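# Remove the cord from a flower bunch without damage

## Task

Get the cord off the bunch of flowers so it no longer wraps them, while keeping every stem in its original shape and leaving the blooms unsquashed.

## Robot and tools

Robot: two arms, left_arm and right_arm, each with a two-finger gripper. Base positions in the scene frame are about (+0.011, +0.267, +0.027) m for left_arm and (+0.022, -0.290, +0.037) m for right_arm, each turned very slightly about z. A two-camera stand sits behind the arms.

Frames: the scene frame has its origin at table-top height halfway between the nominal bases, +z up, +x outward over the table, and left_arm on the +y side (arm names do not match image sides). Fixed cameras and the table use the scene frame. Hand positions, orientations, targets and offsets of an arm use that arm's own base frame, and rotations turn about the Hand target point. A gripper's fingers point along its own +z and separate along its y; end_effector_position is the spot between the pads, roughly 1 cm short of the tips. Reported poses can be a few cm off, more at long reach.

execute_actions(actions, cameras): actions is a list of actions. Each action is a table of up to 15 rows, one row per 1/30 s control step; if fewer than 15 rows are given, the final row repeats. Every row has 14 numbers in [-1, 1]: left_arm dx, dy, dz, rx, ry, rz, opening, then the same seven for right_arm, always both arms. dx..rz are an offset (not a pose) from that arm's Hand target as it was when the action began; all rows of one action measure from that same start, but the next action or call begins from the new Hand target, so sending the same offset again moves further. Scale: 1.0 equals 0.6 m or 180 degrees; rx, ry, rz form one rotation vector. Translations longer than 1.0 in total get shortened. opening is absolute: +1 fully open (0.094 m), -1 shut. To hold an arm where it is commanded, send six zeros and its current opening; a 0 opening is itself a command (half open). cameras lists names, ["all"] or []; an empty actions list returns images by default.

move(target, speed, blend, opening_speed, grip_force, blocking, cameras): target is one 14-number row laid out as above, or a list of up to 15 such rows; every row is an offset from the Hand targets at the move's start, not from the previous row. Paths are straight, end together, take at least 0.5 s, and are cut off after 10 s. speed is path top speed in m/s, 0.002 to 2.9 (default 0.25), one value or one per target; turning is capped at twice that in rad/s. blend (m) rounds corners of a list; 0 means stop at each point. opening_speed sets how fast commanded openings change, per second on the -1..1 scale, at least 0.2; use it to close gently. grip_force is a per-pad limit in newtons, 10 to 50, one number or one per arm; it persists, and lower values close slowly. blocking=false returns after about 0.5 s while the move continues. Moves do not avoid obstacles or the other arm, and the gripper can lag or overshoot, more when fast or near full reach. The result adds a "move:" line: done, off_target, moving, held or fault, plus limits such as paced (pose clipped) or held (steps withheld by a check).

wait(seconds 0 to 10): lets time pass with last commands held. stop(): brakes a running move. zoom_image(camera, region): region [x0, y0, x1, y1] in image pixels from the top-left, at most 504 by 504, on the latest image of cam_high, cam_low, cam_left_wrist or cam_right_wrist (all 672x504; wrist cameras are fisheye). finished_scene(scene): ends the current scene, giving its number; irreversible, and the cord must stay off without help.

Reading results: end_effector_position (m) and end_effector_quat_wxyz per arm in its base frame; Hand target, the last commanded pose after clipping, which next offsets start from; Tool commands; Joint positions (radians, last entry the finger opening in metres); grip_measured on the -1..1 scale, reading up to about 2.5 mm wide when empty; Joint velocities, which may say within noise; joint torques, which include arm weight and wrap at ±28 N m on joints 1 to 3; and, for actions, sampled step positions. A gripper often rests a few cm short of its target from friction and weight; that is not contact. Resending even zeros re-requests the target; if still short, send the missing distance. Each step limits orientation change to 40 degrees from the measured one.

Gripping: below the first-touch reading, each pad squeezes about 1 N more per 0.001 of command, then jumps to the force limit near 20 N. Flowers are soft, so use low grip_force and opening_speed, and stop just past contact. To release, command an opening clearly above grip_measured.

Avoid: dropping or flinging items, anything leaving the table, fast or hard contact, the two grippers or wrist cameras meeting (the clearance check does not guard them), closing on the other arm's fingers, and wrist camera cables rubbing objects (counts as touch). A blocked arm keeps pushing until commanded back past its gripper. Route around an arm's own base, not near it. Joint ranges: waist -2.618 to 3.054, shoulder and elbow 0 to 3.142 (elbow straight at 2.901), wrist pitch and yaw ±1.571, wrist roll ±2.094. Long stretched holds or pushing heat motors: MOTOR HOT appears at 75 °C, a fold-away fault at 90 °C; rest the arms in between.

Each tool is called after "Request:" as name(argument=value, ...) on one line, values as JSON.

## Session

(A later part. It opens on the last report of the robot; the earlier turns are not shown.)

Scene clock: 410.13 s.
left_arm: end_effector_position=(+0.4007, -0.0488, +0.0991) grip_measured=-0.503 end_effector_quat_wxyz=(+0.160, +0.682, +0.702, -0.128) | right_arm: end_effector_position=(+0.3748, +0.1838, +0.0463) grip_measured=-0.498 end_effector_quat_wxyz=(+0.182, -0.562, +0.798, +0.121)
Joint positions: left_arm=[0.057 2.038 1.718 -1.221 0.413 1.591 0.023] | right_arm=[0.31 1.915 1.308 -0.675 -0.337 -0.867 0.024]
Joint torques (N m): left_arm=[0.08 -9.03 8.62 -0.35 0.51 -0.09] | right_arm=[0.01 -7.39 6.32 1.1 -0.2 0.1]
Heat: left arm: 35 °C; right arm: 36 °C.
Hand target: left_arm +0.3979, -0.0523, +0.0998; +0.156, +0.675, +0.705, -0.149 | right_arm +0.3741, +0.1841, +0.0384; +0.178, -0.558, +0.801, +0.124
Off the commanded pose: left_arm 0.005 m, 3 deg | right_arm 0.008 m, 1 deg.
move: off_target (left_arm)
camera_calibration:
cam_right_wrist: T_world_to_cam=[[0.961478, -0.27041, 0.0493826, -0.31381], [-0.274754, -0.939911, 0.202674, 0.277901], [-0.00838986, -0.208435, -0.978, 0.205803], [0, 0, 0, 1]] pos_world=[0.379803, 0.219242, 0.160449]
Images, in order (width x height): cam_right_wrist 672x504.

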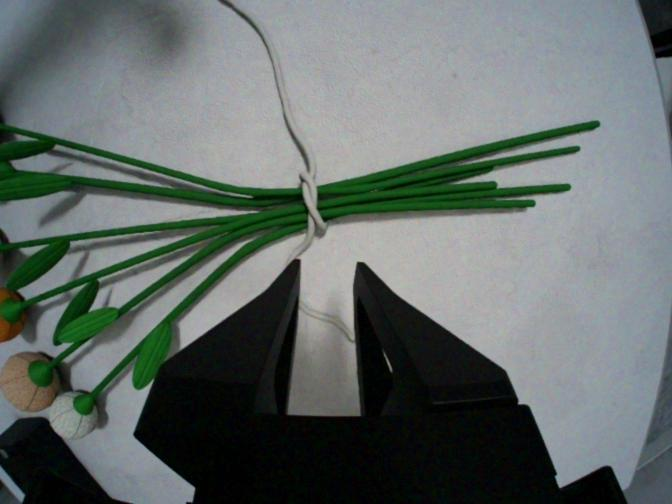

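Request:
move(target=[0,0,0,0,0,0,-0.5,0.007,0.01,-0.052,0,0,0,-0.72], cameras=["cam_right_wrist"], speed=0.06)

Request:
zoom_image(camera="cam_right_wrist", region=[240, 160, 420, 310])

Scene clock: 415.80 s.
left_arm: end_effector_position=(+0.4007, -0.0488, +0.0991) grip_measured=-0.503 end_effector_quat_wxyz=(+0.160, +0.682, +0.702, -0.128) | right_arm: end_effector_position=(+0.3816, +0.1869, +0.0158) grip_measured=-0.718 end_effector_quat_wxyz=(+0.183, -0.558, +0.800, +0.119)
Joint positions: left_arm=[0.057 2.038 1.718 -1.221 0.413 1.591 0.023] | right_arm=[0.314 1.984 1.273 -0.565 -0.333 -0.855 0.013]
Joint torques (N m): left_arm=[0.02 -9.05 8.64 -0.34 0.51 -0.08] | right_arm=[0.61 -7.66 5.96 1.11 -0.2 0.1]
Heat: left arm: 36 °C; right arm: 36 °C.
Hand target: left_arm +0.3979, -0.0523, +0.0998; +0.156, +0.675, +0.705, -0.149 | right_arm +0.3784, +0.1900, +0.0072; +0.178, -0.558, +0.801, +0.124
Off the commanded pose: left_arm 0.005 m, 3 deg | right_arm 0.010 m, 1 deg.
move: off_target (left_arm)
camera_calibration:
cam_right_wrist: T_world_to_cam=[[0.959066, -0.278524, 0.0511548, -0.315576], [-0.283059, -0.937531, 0.202269, 0.29165], [-0.00837751, -0.208469, -0.977993, 0.176583], [0, 0, 0, 1]] pos_world=[0.386692, 0.222347, 0.129848]
Images, in order (width x height): cam_right_wrist 672x504.

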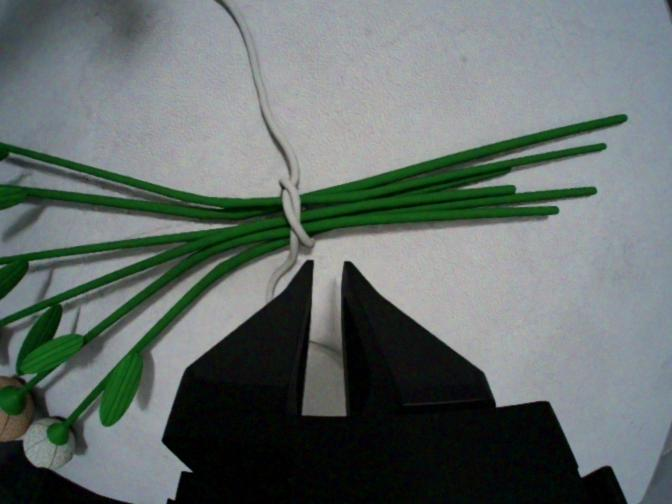

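Scaled by 2.800 from the camera's 672x504 image, which has a finer 960x720 frame.

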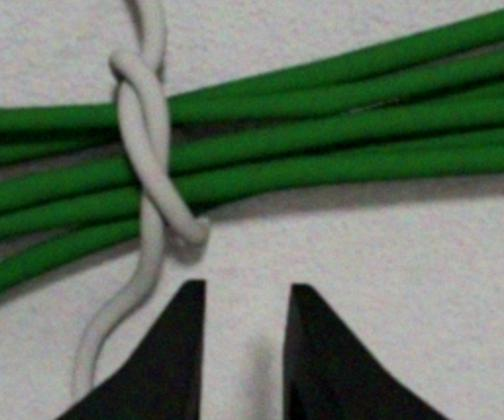

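Request:
move(target=[0,0,0,0,0,0,-0.5,-0.007,0.022,-0.033,0,0,0,-0.72], cameras=["cam_right_wrist"], speed=0.06)

Request:
zoom_image(camera="cam_right_wrist", region=[240, 160, 420, 310])

Scene clock: 420.93 s.
left_arm: end_effector_position=(+0.4007, -0.0488, +0.0991) grip_measured=-0.503 end_effector_quat_wxyz=(+0.160, +0.682, +0.702, -0.128) | right_arm: end_effector_position=(+0.3777, +0.2013, -0.0033) grip_measured=-0.718 end_effector_quat_wxyz=(+0.184, -0.559, +0.799, +0.120)
Joint positions: left_arm=[0.057 2.038 1.718 -1.221 0.413 1.591 0.023] | right_arm=[0.353 2.02 1.239 -0.481 -0.324 -0.817 0.013]
Joint torques (N m): left_arm=[0.05 -9.09 8.64 -0.33 0.5 -0.07] | right_arm=[0.46 -7.72 5.75 1.15 -0.18 0.1]
Heat: left arm: 36 °C; right arm: 36 °C.
Hand target: left_arm +0.3979, -0.0523, +0.0998; +0.156, +0.675, +0.705, -0.149 | right_arm +0.3743, +0.2032, -0.0125; +0.178, -0.558, +0.801, +0.124
Off the commanded pose: left_arm 0.005 m, 3 deg | right_arm 0.010 m, 1 deg.
move: off_target (left_arm)
camera_calibration:
cam_right_wrist: T_world_to_cam=[[0.959571, -0.276697, 0.0515899, -0.30751], [-0.281379, -0.93848, 0.200202, 0.307405], [-0.00697921, -0.206624, -0.978396, 0.159879], [0, 0, 0, 1]] pos_world=[0.382691, 0.236441, 0.110746]
Images, in order (width x height): cam_right_wrist 672x504.

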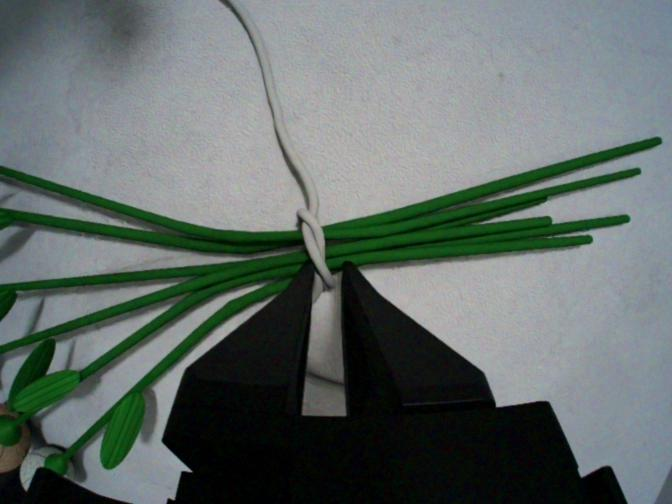

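Scaled by 2.800 from the camera's 672x504 image, which has a finer 960x720 frame.

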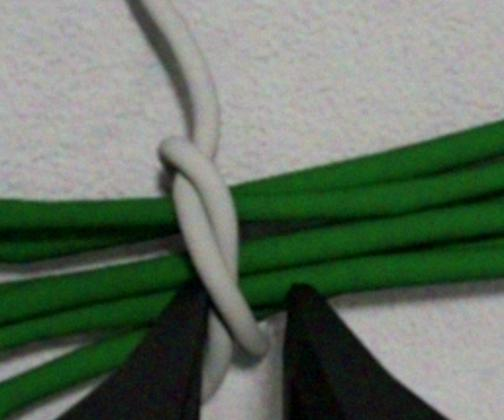

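Request:
move(target=[0,0,0,0,0,0,-0.5,0.006,-0.005,-0.004,0,0,0,-0.72], cameras=["cam_right_wrist"], speed=0.06)

Request:
zoom_image(camera="cam_right_wrist", region=[240, 160, 420, 310])

Scene clock: 423.97 s.
left_arm: end_effector_position=(+0.4007, -0.0488, +0.0991) grip_measured=-0.503 end_effector_quat_wxyz=(+0.160, +0.682, +0.702, -0.128) | right_arm: end_effector_position=(+0.3776, +0.2012, -0.0063) grip_measured=-0.718 end_effector_quat_wxyz=(+0.182, -0.559, +0.800, +0.121)
Joint positions: left_arm=[0.057 2.038 1.718 -1.221 0.413 1.591 0.023] | right_arm=[0.353 2.028 1.239 -0.478 -0.324 -0.817 0.013]
Joint torques (N m): left_arm=[0.09 -9.01 8.55 -0.33 0.53 -0.09] | right_arm=[-0.36 -7.39 6.56 1.11 -0.21 -0.02]
Heat: left arm: 36 °C; right arm: 36 °C.
Hand target: left_arm +0.3979, -0.0523, +0.0998; +0.156, +0.675, +0.705, -0.149 | right_arm +0.3779, +0.2002, -0.0149; +0.178, -0.558, +0.801, +0.124
Off the commanded pose: left_arm 0.005 m, 3 deg | right_arm 0.009 m, 1 deg.
move: off_target (left_arm)
camera_calibration:
cam_right_wrist: T_world_to_cam=[[0.959684, -0.276992, 0.0477694, -0.307283], [-0.28085, -0.938067, 0.202864, 0.307631], [-0.0113808, -0.208101, -0.978041, 0.158969], [0, 0, 0, 1]] pos_world=[0.383102, 0.236545, 0.10775]
Images, in order (width x height): cam_right_wrist 672x504.

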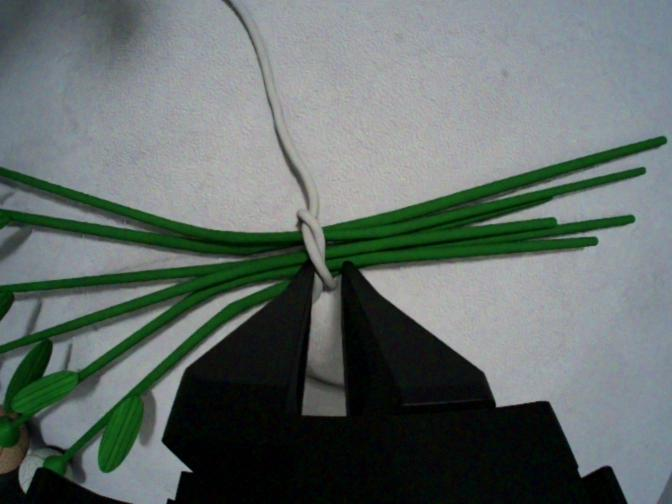

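Scaled by 2.800 from the camera's 672x504 image, which has a finer 960x720 frame.

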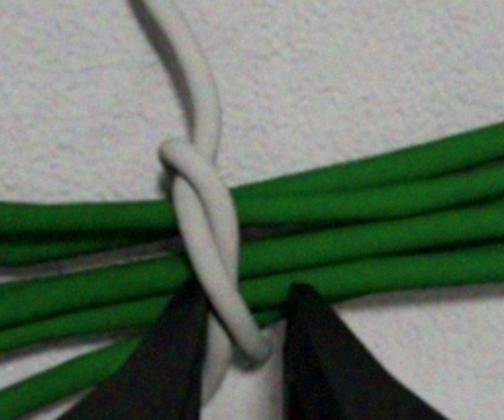

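Request:
move(target=[[0,0,0,0,0,0,-0.5,0,0,0,0,0,0,-1],[0,0,0,0,0,0,-0.5,0,-0.02,0.08,0,0,0,-1]], cameras=["cam_right_wrist"], speed=0.06, grip_force=[50,25])

Request:
zoom_image(camera="cam_right_wrist", region=[240, 160, 420, 310])

Scene clock: 428.70 s.
left_arm: end_effector_position=(+0.4007, -0.0488, +0.0991) grip_measured=-0.503 end_effector_quat_wxyz=(+0.160, +0.682, +0.702, -0.128) | right_arm: end_effector_position=(+0.3713, +0.1866, +0.0139) grip_measured=-0.849 end_effector_quat_wxyz=(+0.159, -0.556, +0.806, +0.123)
Joint positions: left_arm=[0.057 2.038 1.718 -1.221 0.413 1.591 0.023] | right_arm=[0.325 1.986 1.284 -0.62 -0.324 -0.842 0.007]
Joint torques (N m): left_arm=[0.03 -9.09 8.61 -0.36 0.51 -0.08] | right_arm=[-0.53 -11.38 9.22 0.62 -0.29 -0.09]
Heat: left arm: 36 °C; right arm: 36 °C.
Hand target: left_arm +0.3979, -0.0523, +0.0998; +0.156, +0.675, +0.705, -0.149 | right_arm +0.3777, +0.1882, +0.0330; +0.178, -0.558, +0.801, +0.124
Off the commanded pose: left_arm 0.005 m, 3 deg | right_arm 0.020 m, 2 deg.
grip_force (N): 50, 25
move: off_target (left_arm, right_arm)
camera_calibration:
cam_right_wrist: T_world_to_cam=[[0.959623, -0.280984, 0.0130792, -0.304965], [-0.276083, -0.93194, 0.23509, 0.284801], [-0.0538675, -0.229208, -0.971886, 0.195346], [0, 0, 0, 1]] pos_world=[0.381803, 0.224502, 0.126889]
Images, in order (width x height): cam_right_wrist 672x504.

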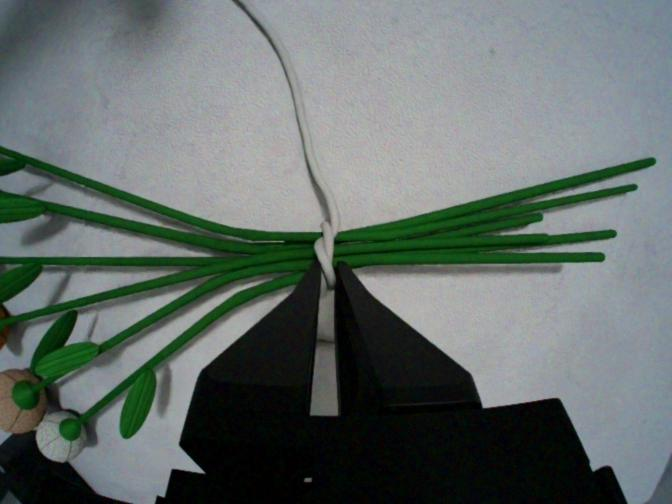

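Scaled by 2.800 from the camera's 672x504 image, which has a finer 960x720 frame.

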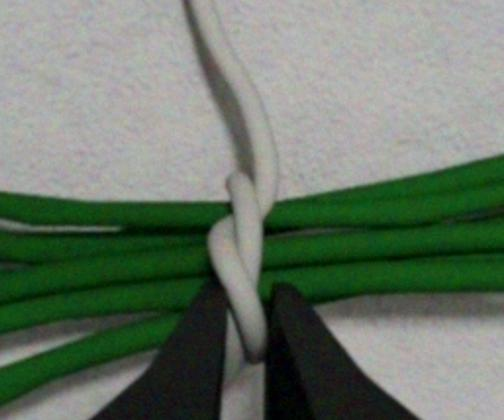

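Request:
move(target=[0,0,0,0,0,0,-0.5,0,-0.03,0.06,0,0,0,-1], cameras=["cam_right_wrist","cam_low","cam_high"], speed=0.06)

Request:
zoom_image(camera="cam_right_wrist", region=[240, 160, 420, 310])

Request:
zoom_image(camera="cam_low", region=[270, 220, 450, 350])

Scene clock: 432.90 s.
left_arm: end_effector_position=(+0.4007, -0.0488, +0.0991) grip_measured=-0.503 end_effector_quat_wxyz=(+0.160, +0.682, +0.702, -0.128) | right_arm: end_effector_position=(+0.3729, +0.1671, +0.0484) grip_measured=-0.850 end_effector_quat_wxyz=(+0.156, -0.556, +0.808, +0.119)
Joint positions: left_arm=[0.057 2.038 1.718 -1.221 0.413 1.591 0.023] | right_arm=[0.278 1.925 1.35 -0.766 -0.325 -0.89 0.007]
Joint torques (N m): left_arm=[0.06 -9.05 8.62 -0.34 0.51 -0.08] | right_arm=[-0.49 -11.15 9.7 0.6 -0.39 -0.1]
Heat: left arm: 36 °C; right arm: 37 °C.
Hand target: left_arm +0.3979, -0.0523, +0.0998; +0.156, +0.675, +0.705, -0.149 | right_arm +0.3778, +0.1703, +0.0691; +0.178, -0.558, +0.801, +0.124
Off the commanded pose: left_arm 0.005 m, 3 deg | right_arm 0.021 m, 3 deg.
grip_force (N): 50, 25
move: off_target (left_arm, right_arm)
camera_calibration:
cam_right_wrist: T_world_to_cam=[[0.958835, -0.283555, 0.0152139, -0.311839], [-0.278494, -0.928553, 0.245419, 0.258654], [-0.0554628, -0.239553, -0.969298, 0.226588], [0, 0, 0, 1]] pos_world=[0.383603, 0.20603, 0.160897]
Images, in order (width x height): cam_high 672x504, cam_low 672x504, cam_right_wrist 672x504.

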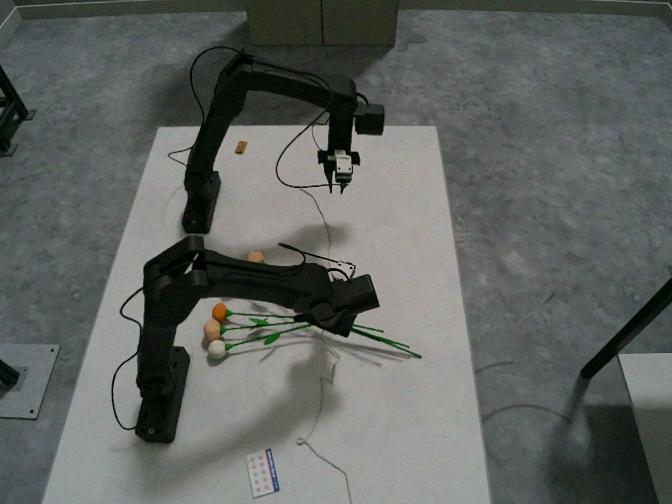

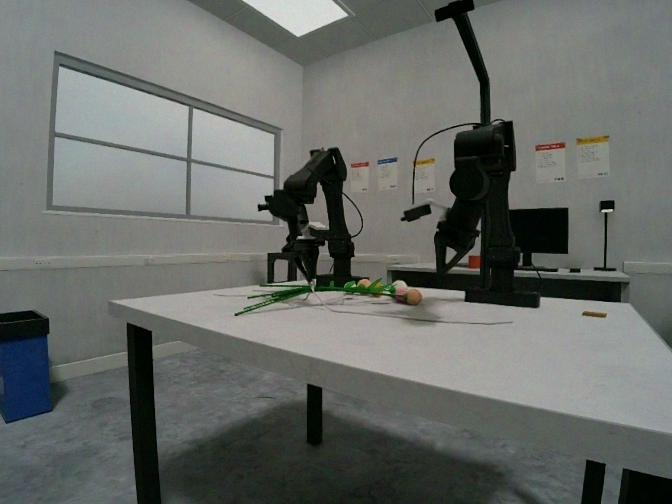

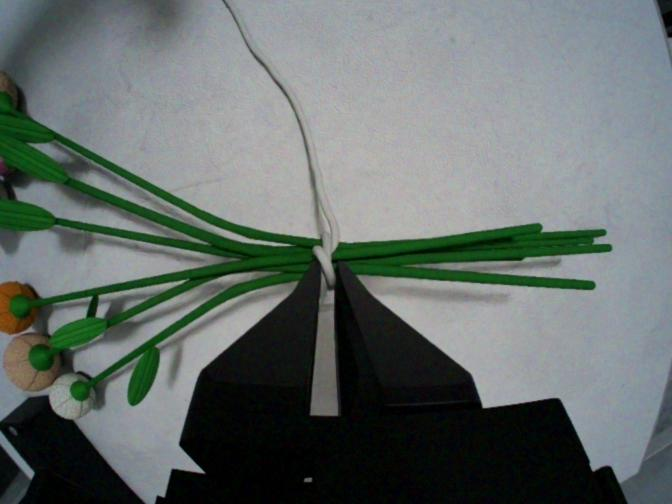

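Scaled by 2.800 from the camera's 672x504 image, which has a finer 960x720 frame.

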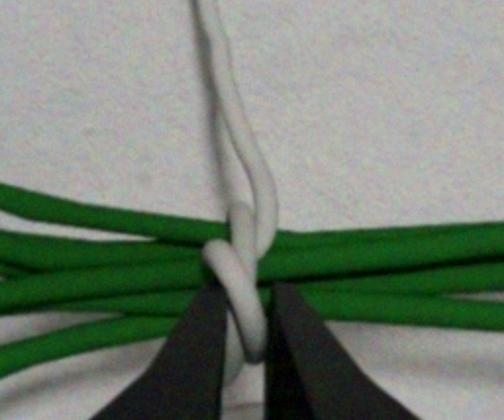

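Scaled by 2.800 from the camera's 672x504 image, which has a finer 960x720 frame.

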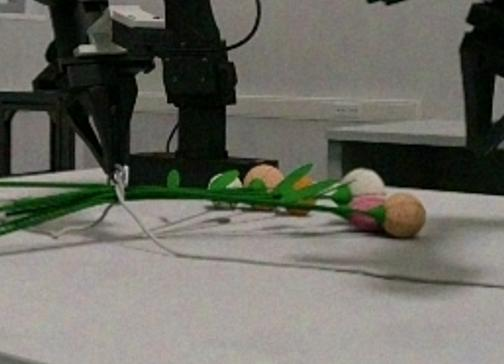

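Request:
move(target=[[0,0,0,0,0,0,-0.5,0,0.02,-0.13,0,0,0,-1],[0,0,0,0,0,0,-0.5,0,0.02,-0.13,0,0,0,-0.6],[0,0,0,0,0,0,-0.5,0.0,-0.03,-0.04,0,0,0,-0.6]], cameras=["cam_right_wrist"], speed=0.06)

Request:
zoom_image(camera="cam_right_wrist", region=[260, 140, 400, 260])

Scene clock: 440.03 s.
left_arm: end_effector_position=(+0.4007, -0.0488, +0.0991) grip_measured=-0.503 end_effector_quat_wxyz=(+0.160, +0.682, +0.702, -0.128) | right_arm: end_effector_position=(+0.3735, +0.1497, +0.0276) grip_measured=-0.602 end_effector_quat_wxyz=(+0.160, -0.556, +0.807, +0.119)
Joint positions: left_arm=[0.057 2.038 1.718 -1.221 0.413 1.591 0.023] | right_arm=[0.229 1.938 1.277 -0.689 -0.339 -0.939 0.019]
Joint torques (N m): left_arm=[0.06 -9.09 8.64 -0.34 0.52 -0.09] | right_arm=[-0.47 -10.76 9.11 0.59 -0.38 -0.08]
Heat: left arm: 36 °C; right arm: 37 °C.
Hand target: left_arm +0.3979, -0.0523, +0.0998; +0.156, +0.675, +0.705, -0.149 | right_arm +0.3777, +0.1522, +0.0449; +0.178, -0.558, +0.801, +0.124
Off the commanded pose: left_arm 0.005 m, 3 deg | right_arm 0.018 m, 2 deg.
grip_force (N): 50, 25
move: off_target (left_arm, right_arm); target 2's new opening was sent with right_arm's hand 0.013 m and 1 deg from that target
camera_calibration:
cam_right_wrist: T_world_to_cam=[[0.958815, -0.283265, 0.0208381, -0.31726], [-0.279917, -0.92994, 0.238452, 0.248708], [-0.0481669, -0.234464, -0.970931, 0.198761], [0, 0, 0, 1]] pos_world=[0.383385, 0.188017, 0.14029]
Images, in order (width x height): cam_right_wrist 672x504.

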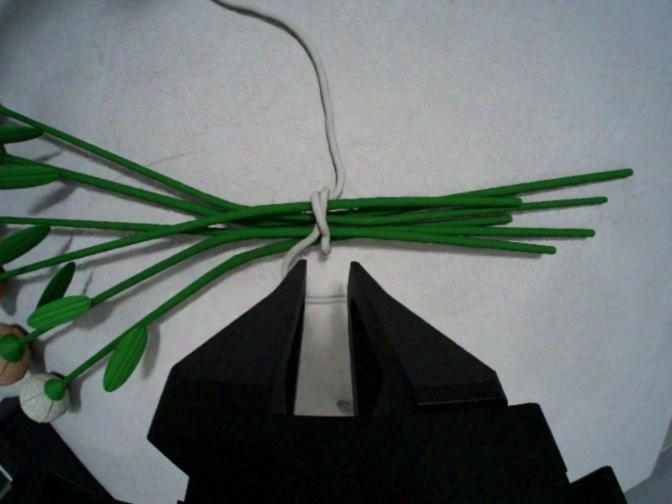

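Scaled by 3.600 from the camera's 672x504 image, which has a finer 960x720 frame.

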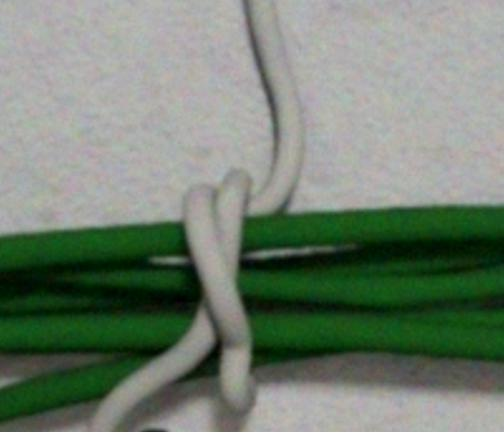

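Request:
move(target=[[0,0,0,0,0,0,-0.5,-0.008,-0.01,-0.06,0,0,0,-0.72],[0,0,0,0,0,0,-0.5,-0.0085,-0.005,-0.092,0,0,0,-0.72]], cameras=["cam_right_wrist"], speed=0.06)

Request:
zoom_image(camera="cam_right_wrist", region=[260, 170, 400, 310])

Scene clock: 448.27 s.
left_arm: end_effector_position=(+0.4007, -0.0488, +0.0991) grip_measured=-0.503 end_effector_quat_wxyz=(+0.160, +0.682, +0.702, -0.128) | right_arm: end_effector_position=(+0.3756, +0.1457, -0.0039) grip_measured=-0.718 end_effector_quat_wxyz=(+0.178, -0.558, +0.803, +0.112)
Joint positions: left_arm=[0.057 2.038 1.718 -1.221 0.413 1.591 0.023] | right_arm=[0.217 1.972 1.176 -0.518 -0.342 -0.953 0.013]
Joint torques (N m): left_arm=[0.03 -9.03 8.59 -0.36 0.52 -0.08] | right_arm=[0.09 -7.39 5.71 1.02 -0.37 0.02]
Heat: left arm: 36 °C; right arm: 38 °C.
Hand target: left_arm +0.3979, -0.0523, +0.0998; +0.156, +0.675, +0.705, -0.149 | right_arm +0.3726, +0.1493, -0.0102; +0.178, -0.558, +0.801, +0.124
Off the commanded pose: left_arm 0.005 m, 3 deg | right_arm 0.008 m, 1 deg.
grip_force (N): 50, 25
move: off_target (left_arm)
camera_calibration:
cam_right_wrist: T_world_to_cam=[[0.957696, -0.282478, 0.0549963, -0.319303], [-0.287588, -0.932393, 0.218946, 0.256231], [-0.0105691, -0.2255, -0.974186, 0.152026], [0, 0, 0, 1]] pos_world=[0.381091, 0.182993, 0.109562]
Images, in order (width x height): cam_right_wrist 672x504.

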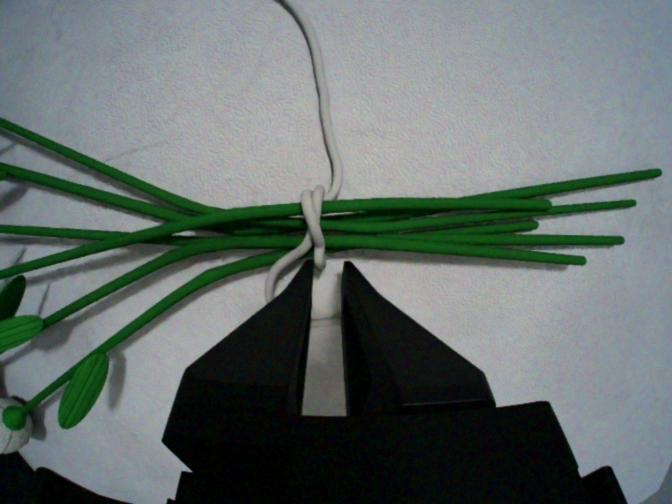

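Scaled by 3.600 from the camera's 672x504 image, which has a finer 960x720 frame.

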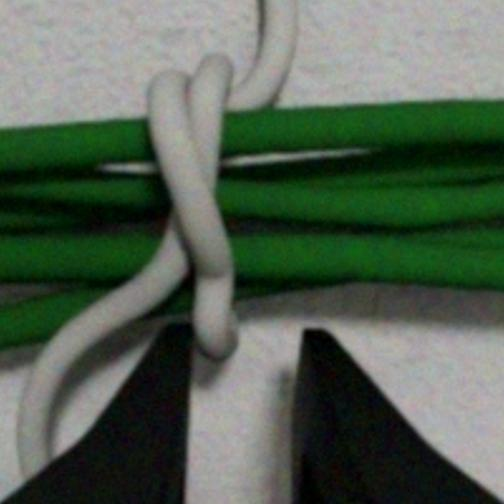

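Request:
move(target=[[0,0,0,0,0,0,-0.5,-0.003,0.014,-0.004,0,0,0,-0.76],[0,0,0,0,0,0,-0.5,-0.003,0.014,-0.004,0,0,0,-1]], cameras=["cam_right_wrist"], speed=0.05)

Request:
zoom_image(camera="cam_right_wrist", region=[260, 170, 400, 310])

Scene clock: 457.27 s.
left_arm: end_effector_position=(+0.4007, -0.0488, +0.0991) grip_measured=-0.503 end_effector_quat_wxyz=(+0.160, +0.682, +0.702, -0.128) | right_arm: end_effector_position=(+0.3771, +0.1537, -0.0027) grip_measured=-0.912 end_effector_quat_wxyz=(+0.185, -0.559, +0.800, +0.112)
Joint positions: left_arm=[0.057 2.038 1.718 -1.221 0.413 1.591 0.023] | right_arm=[0.235 1.972 1.176 -0.499 -0.342 -0.936 0.004]
Joint torques (N m): left_arm=[0.05 -9.05 8.61 -0.35 0.51 -0.1] | right_arm=[0.5 -7.19 5.18 1.07 -0.31 0.1]
Heat: left arm: 36 °C; right arm: 38 °C.
Hand target: left_arm +0.3979, -0.0523, +0.0998; +0.156, +0.675, +0.705, -0.149 | right_arm +0.3709, +0.1576, -0.0126; +0.178, -0.558, +0.801, +0.124
Off the commanded pose: left_arm 0.005 m, 3 deg | right_arm 0.012 m, 2 deg.
grip_force (N): 50, 25
move: off_target (left_arm, right_arm); target 2's new opening was sent with right_arm's hand 0.012 m and 2 deg from that target
camera_calibration:
cam_right_wrist: T_world_to_cam=[[0.957863, -0.279895, 0.0644797, -0.319006], [-0.28722, -0.934826, 0.208817, 0.264162], [0.00183037, -0.218538, -0.975827, 0.149249], [0, 0, 0, 1]] pos_world=[0.381164, 0.190274, 0.111049]
Images, in order (width x height): cam_right_wrist 672x504.

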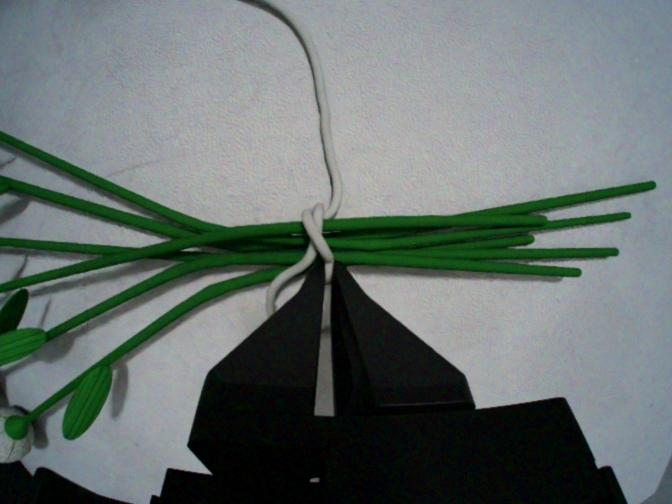

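Scaled by 3.600 from the camera's 672x504 image, which has a finer 960x720 frame.

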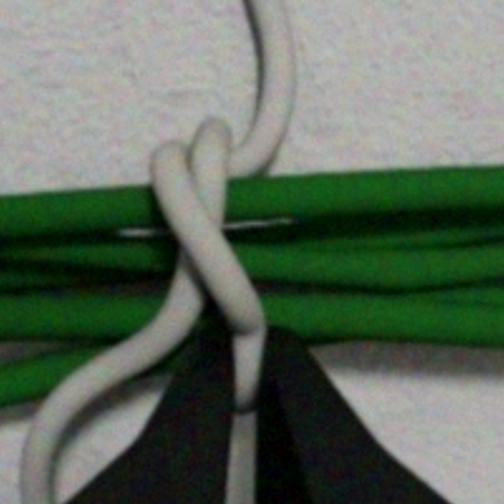

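Single strand held. Pull back and up slightly.

Request:
move(target=[[0,0,0,0,0,0,-0.5,0,-0.04,0.05,0,0,0,-1],[0,0,0,0,0,0,-0.5,0.0,-0.12,0.07,0,0,0,-1]], cameras=["cam_right_wrist","cam_high"], grip_force=[50,50], speed=0.05)

Request:
zoom_image(camera="cam_right_wrist", region=[220, 130, 400, 310])

Scene clock: 462.83 s.
left_arm: end_effector_position=(+0.4007, -0.0488, +0.0991) grip_measured=-0.503 end_effector_quat_wxyz=(+0.160, +0.682, +0.702, -0.128) | right_arm: end_effector_position=(+0.3648, +0.0833, +0.0115) grip_measured=-0.938 end_effector_quat_wxyz=(+0.158, -0.555, +0.807, +0.123)
Joint positions: left_arm=[0.057 2.038 1.718 -1.221 0.413 1.591 0.023] | right_arm=[0.043 1.925 1.192 -0.692 -0.377 -1.134 0.003]
Joint torques (N m): left_arm=[0.03 -9.03 8.61 -0.34 0.52 -0.07] | right_arm=[-0.4 -10.62 8.95 0.42 -0.4 -0.09]
Heat: left arm: 36 °C; right arm: 38 °C.
Hand target: left_arm +0.3979, -0.0523, +0.0998; +0.156, +0.675, +0.705, -0.149 | right_arm +0.3710, +0.0856, +0.0295; +0.178, -0.558, +0.801, +0.124
Off the commanded pose: left_arm 0.005 m, 3 deg | right_arm 0.019 m, 2 deg.
move: off_target (left_arm, right_arm)
camera_calibration:
cam_right_wrist: T_world_to_cam=[[0.958943, -0.283348, 0.0119589, -0.327298], [-0.277983, -0.930762, 0.237502, 0.187802], [-0.0561647, -0.231075, -0.971314, 0.169853], [0, 0, 0, 1]] pos_world=[0.375606, 0.121308, 0.124291]
Images, in order (width x height): cam_high 672x504, cam_right_wrist 672x504.

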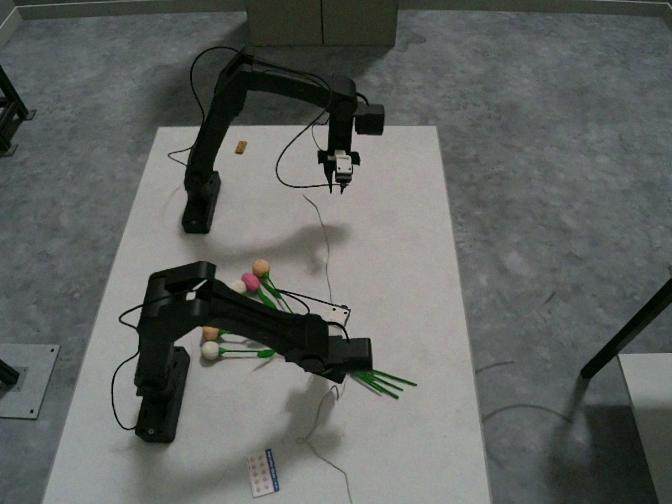

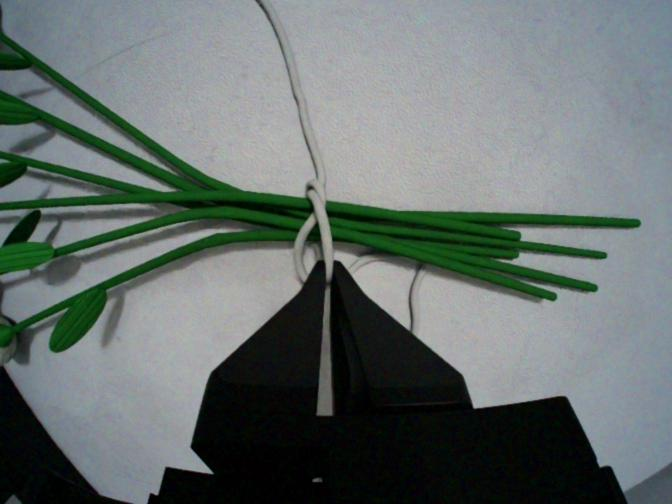

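Scaled by 2.800 from the camera's 672x504 image, which has a finer 960x720 frame.

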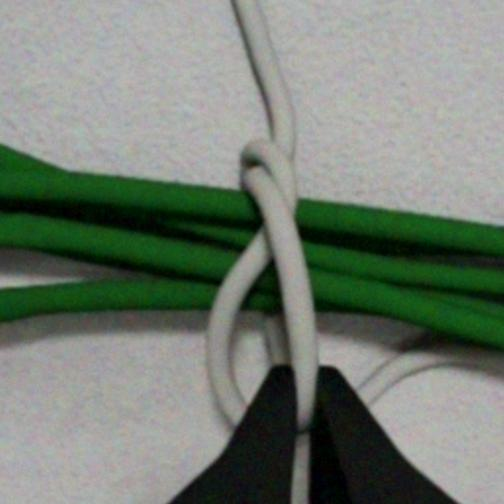

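Request:
move(target=[0,0,0,0,0,0,-0.5,0.0,0.04,-0.03,0,0,0,-1], cameras=["cam_left_wrist","cam_right_wrist"], speed=0.08)

Request:
zoom_image(camera="cam_right_wrist", region=[220, 130, 400, 310])

Scene clock: 483.90 s.
left_arm: end_effector_position=(+0.4007, -0.0488, +0.0991) grip_measured=-0.503 end_effector_quat_wxyz=(+0.160, +0.682, +0.702, -0.128) | right_arm: end_effector_position=(+0.3718, +0.1062, +0.0137) grip_measured=-0.938 end_effector_quat_wxyz=(+0.174, -0.560, +0.802, +0.119)
Joint positions: left_arm=[0.057 2.038 1.718 -1.221 0.413 1.591 0.023] | right_arm=[0.103 1.925 1.192 -0.638 -0.378 -1.078 0.003]
Joint torques (N m): left_arm=[0.09 -9.06 8.62 -0.35 0.5 -0.09] | right_arm=[0.32 -8.13 5.59 0.94 -0.29 0.1]
Heat: left arm: 36 °C; right arm: 37 °C.
Hand target: left_arm +0.3979, -0.0523, +0.0998; +0.156, +0.675, +0.705, -0.149 | right_arm +0.3710, +0.1097, +0.0115; +0.178, -0.558, +0.801, +0.124
Off the commanded pose: left_arm 0.005 m, 3 deg | right_arm 0.004 m, 1 deg.
move: off_target (left_arm)
camera_calibration:
cam_left_wrist: T_world_to_cam=[[-0.996174, -0.0871281, 0.0067272, 0.388788], [-0.0835649, 0.972292, 0.218322, 0.0726754], [-0.0255628, 0.216925, -0.975854, 0.23371], [0, 0, 0, 1]] pos_world=[0.399348, -0.087485, 0.209585]
cam_right_wrist: T_world_to_cam=[[0.960471, -0.275449, 0.0402951, -0.329409], [-0.277495, -0.935798, 0.217435, 0.211192], [-0.0221839, -0.220021, -0.975243, 0.163972], [0, 0, 0, 1]] pos_world=[0.37863, 0.142975, 0.127265]
Images, in order (width x height): cam_left_wrist 672x504, cam_right_wrist 672x504.

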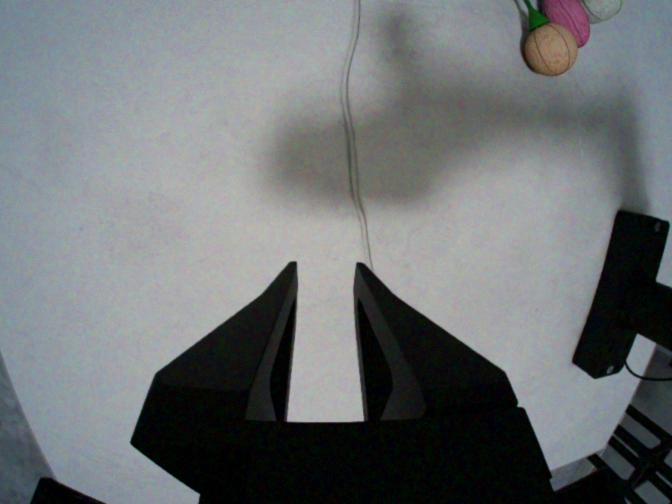

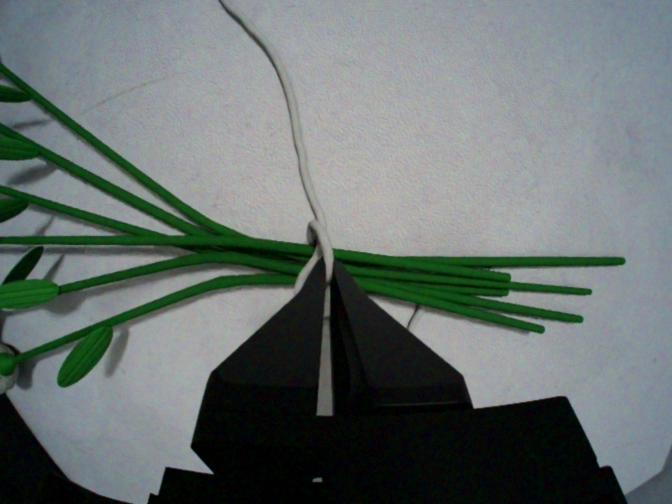

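Scaled by 2.800 from the camera's 672x504 image, which has a finer 960x720 frame.

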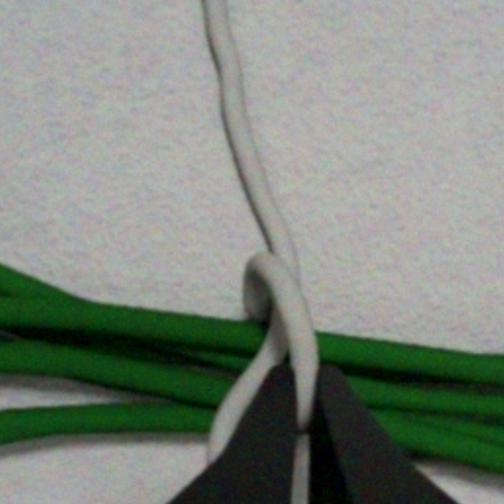

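Request:
move(target=[[0,0,0,0,0,0,-0.5,0.0,0,-0.03,0,0,0,-1],[0,0,0,0,0,0,-0.5,0.0,0,-0.03,0,0,0,-0.5],[0,0,0,0,0,0,-0.5,0.0,-0.06,0.06,0,0,0,-0.5]], cameras=["cam_right_wrist"], speed=0.08)

Request:
zoom_image(camera="cam_right_wrist", region=[260, 130, 400, 270])

Scene clock: 496.37 s.
left_arm: end_effector_position=(+0.4007, -0.0488, +0.0991) grip_measured=-0.503 end_effector_quat_wxyz=(+0.160, +0.682, +0.702, -0.128) | right_arm: end_effector_position=(+0.3672, +0.0713, +0.0317) grip_measured=-0.502 end_effector_quat_wxyz=(+0.161, -0.556, +0.807, +0.121)
Joint positions: left_arm=[0.057 2.038 1.718 -1.221 0.413 1.591 0.023] | right_arm=[0.008 1.895 1.24 -0.776 -0.382 -1.171 0.023]
Joint torques (N m): left_arm=[0.05 -9.03 8.58 -0.34 0.51 -0.09] | right_arm=[-0.35 -10.11 8.9 0.4 -0.42 -0.11]
Heat: left arm: 37 °C; right arm: 37 °C.
Hand target: left_arm +0.3979, -0.0523, +0.0998; +0.156, +0.675, +0.705, -0.149 | right_arm +0.3710, +0.0737, +0.0474; +0.178, -0.558, +0.801, +0.124
Off the commanded pose: left_arm 0.005 m, 3 deg | right_arm 0.016 m, 2 deg.
move: off_target (left_arm, right_arm)
camera_calibration:
cam_right_wrist: T_world_to_cam=[[0.958929, -0.283001, 0.0191429, -0.333435], [-0.279424, -0.930892, 0.235292, 0.173077], [-0.0487679, -0.230978, -0.971736, 0.184235], [0, 0, 0, 1]] pos_world=[0.377087, 0.109308, 0.144687]
Images, in order (width x height): cam_right_wrist 672x504.

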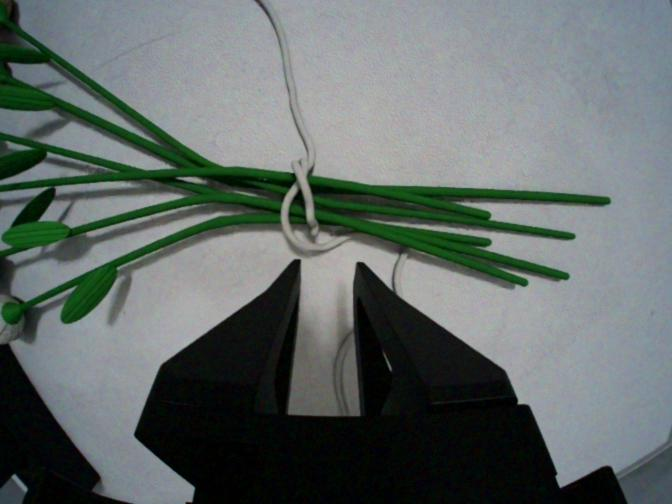

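Scaled by 3.600 from the camera's 672x504 image, which has a finer 960x720 frame.

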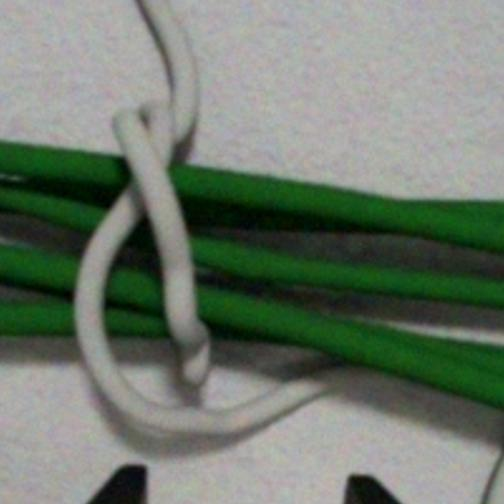

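Request:
move(target=[-0.01,-0.55,-0.06,0,0,0,-0.5,0.0,-0.15,0.05,0,0,0,-0.5], cameras=["cam_left_wrist","cam_high"], speed=0.15)

Scene clock: 508.93 s.
left_arm: end_effector_position=(+0.3922, -0.3846, +0.0696) grip_measured=-0.503 end_effector_quat_wxyz=(+0.171, +0.679, +0.699, -0.147) | right_arm: end_effector_position=(+0.3694, -0.0185, +0.0729) grip_measured=-0.502 end_effector_quat_wxyz=(+0.171, -0.558, +0.804, +0.112)
Joint positions: left_arm=[-0.673 2.414 2.19 -1.021 0.323 0.815 0.023] | right_arm=[-0.248 1.895 1.413 -1.029 -0.408 -1.45 0.023]
Joint torques (N m): left_arm=[0.28 -12.07 9.36 0.21 0.2 -0.08] | right_arm=[-0.36 -7.64 9.32 0.21 -0.45 -0.09]
Heat: left arm: 37 °C; right arm: 38 °C.
Hand target: left_arm +0.3919, -0.3823, +0.0638; +0.156, +0.675, +0.706, -0.149 | right_arm +0.3709, -0.0163, +0.0775; +0.178, -0.558, +0.801, +0.124
Off the commanded pose: left_arm 0.006 m, 2 deg | right_arm 0.005 m, 2 deg.
move: done
camera_calibration:
cam_left_wrist: T_world_to_cam=[[-0.996354, -0.082772, 0.0206803, 0.352015], [-0.0777895, 0.980909, 0.178232, 0.408794], [-0.0350382, 0.175974, -0.983771, 0.266088], [0, 0, 0, 1]] pos_world=[0.391855, -0.418677, 0.18163]
Images, in order (width x height): cam_high 672x504, cam_left_wrist 672x504.

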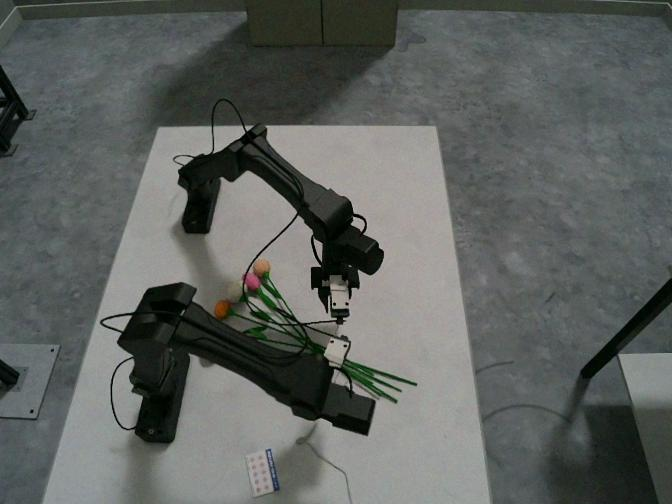

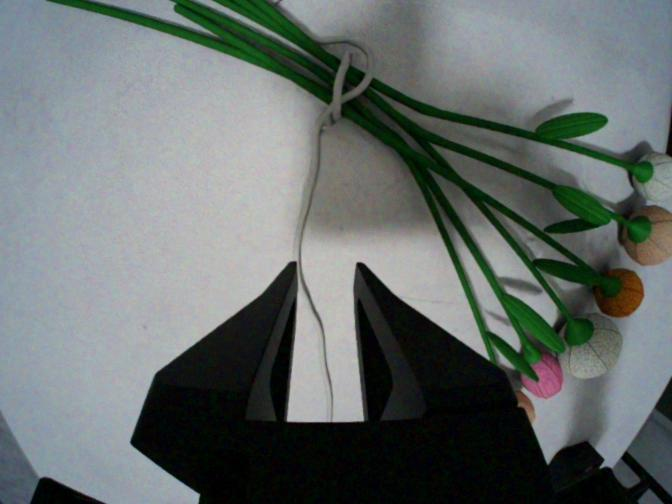

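Request:
zoom_image(camera="cam_left_wrist", region=[270, 20, 410, 150])

Scaled by 3.600 from the camera's 672x504 image, which has a finer 960x720 frame.

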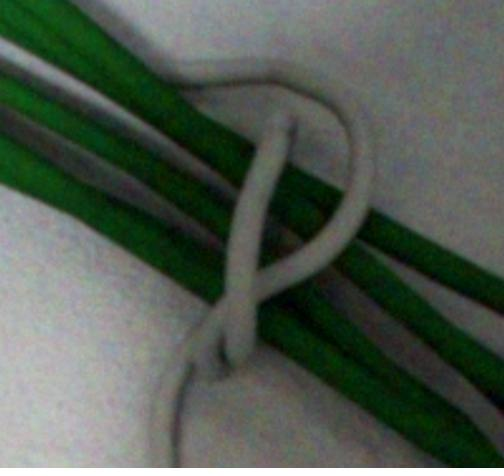

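Request:
move(target=[0.015,-0.07,-0.075,0,0,0,-0.5,0.0,-0.12,0.0,0,0,0,-0.5], cameras=["cam_left_wrist"], speed=0.1)

Request:
zoom_image(camera="cam_left_wrist", region=[260, 100, 400, 240])

Scene clock: 517.33 s.
left_arm: end_effector_position=(+0.4038, -0.4249, +0.0249) grip_measured=-0.503 end_effector_quat_wxyz=(+0.170, +0.677, +0.701, -0.147) | right_arm: end_effector_position=(+0.3698, -0.0913, +0.0773) grip_measured=-0.502 end_effector_quat_wxyz=(+0.174, -0.558, +0.804, +0.109)
Joint positions: left_arm=[-0.719 2.639 2.428 -1.021 0.308 0.763 0.023] | right_arm=[-0.436 1.998 1.573 -1.16 -0.413 -1.653 0.023]
Joint torques (N m): left_arm=[-0.16 -13.52 9.31 0.27 0.22 -0.11] | right_arm=[-0.13 -7.49 9.29 0.03 -0.42 -0.09]
Heat: left arm: 37 °C; right arm: 38 °C.
Hand target: left_arm +0.4009, -0.4243, +0.0188; +0.156, +0.675, +0.706, -0.149 | right_arm +0.3709, -0.0884, +0.0775; +0.178, -0.558, +0.801, +0.124
Off the commanded pose: left_arm 0.007 m, 2 deg | right_arm 0.003 m, 2 deg.
move: done
camera_calibration:
cam_left_wrist: T_world_to_cam=[[-0.995809, -0.0882404, 0.0240436, 0.35855], [-0.0825451, 0.980352, 0.179153, 0.458907], [-0.0393797, 0.176418, -0.983527, 0.231489], [0, 0, 0, 1]] pos_world=[0.404044, -0.459091, 0.13684]
Images, in order (width x height): cam_left_wrist 672x504.

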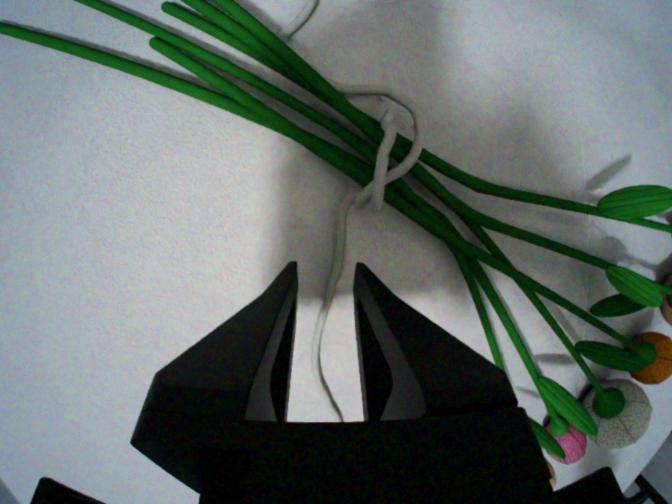

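Scaled by 3.600 from the camera's 672x504 image, which has a finer 960x720 frame.

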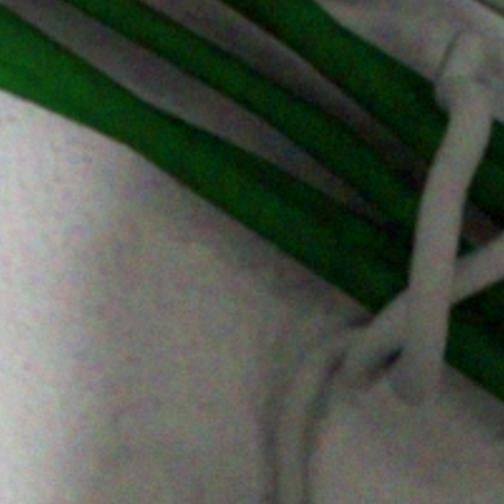

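Request:
move(target=[[0,0.15,0.06,0,0,0,-0.5,0.0,0.0,0.0,0,0,0,-0.5],[0,0.15,0.06,0,0,0,-0.5,0.115,0.2,0.03,-0.0472,0.1385,-0.5566,0]], cameras=["cam_right_wrist","cam_high","cam_left_wrist"], speed=0.2)

Scene clock: 542.93 s.
left_arm: end_effector_position=(+0.4037, -0.3289, +0.0313) grip_measured=-0.502 end_effector_quat_wxyz=(+0.135, +0.670, +0.716, -0.141) | right_arm: end_effector_position=(+0.4387, +0.0320, +0.0985) grip_measured=-0.002 end_effector_quat_wxyz=(+0.022, +0.274, +0.962, +0.005)
Joint positions: left_arm=[-0.575 2.394 2.027 -0.978 0.325 0.892 0.023] | right_arm=[0.073 2.21 2.043 -1.36 0.005 0.627 0.047]
Joint torques (N m): left_arm=[-0.34 -18.85 5.97 0.36 0.49 0.11] | right_arm=[0.4 -8.99 9.66 0.24 0.14 0.11]
Heat: left arm: 37 °C; right arm: 37 °C.
Hand target: left_arm +0.4009, -0.3344, +0.0549; +0.156, +0.675, +0.705, -0.149 | right_arm +0.4398, +0.0317, +0.0955; +0.017, +0.275, +0.961, -0.005
Off the commanded pose: left_arm 0.024 m, 3 deg | right_arm 0.003 m, 1 deg.
move: off_target (left_arm)
camera_calibration:
cam_left_wrist: T_world_to_cam=[[-0.99144, -0.112867, 0.0656379, 0.355555], [-0.0941524, 0.966324, 0.239486, 0.361754], [-0.0904576, 0.231256, -0.968678, 0.259053], [0, 0, 0, 1]] pos_world=[0.410005, -0.369349, 0.140966]
cam_right_wrist: T_world_to_cam=[[-0.455214, -0.890253, -0.0151344, 0.228703], [-0.737508, 0.367478, 0.566606, 0.267629], [-0.498861, 0.269088, -0.82385, 0.410389], [0, 0, 0, 1]] pos_world=[0.506214, -0.00517518, 0.189921]
Images, in order (width x height): cam_high 672x504, cam_left_wrist 672x504, cam_right_wrist 672x504.

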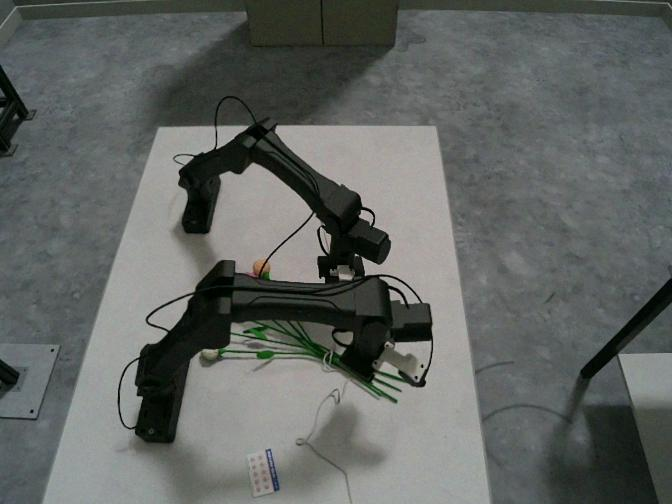

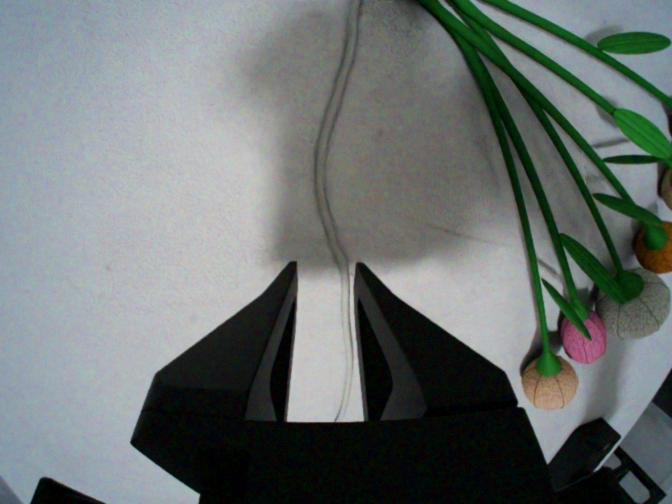

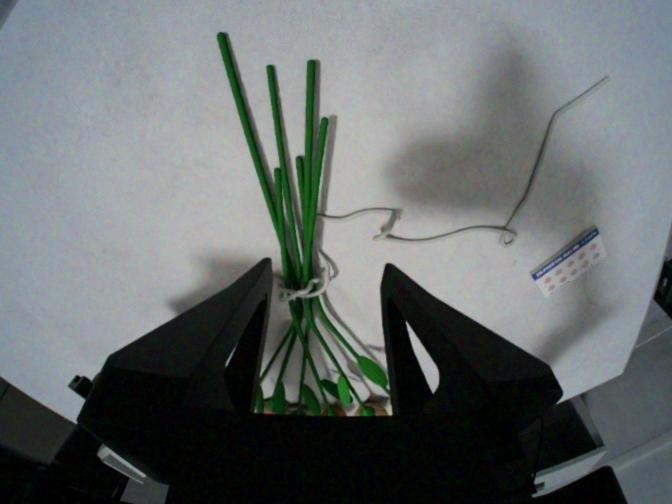

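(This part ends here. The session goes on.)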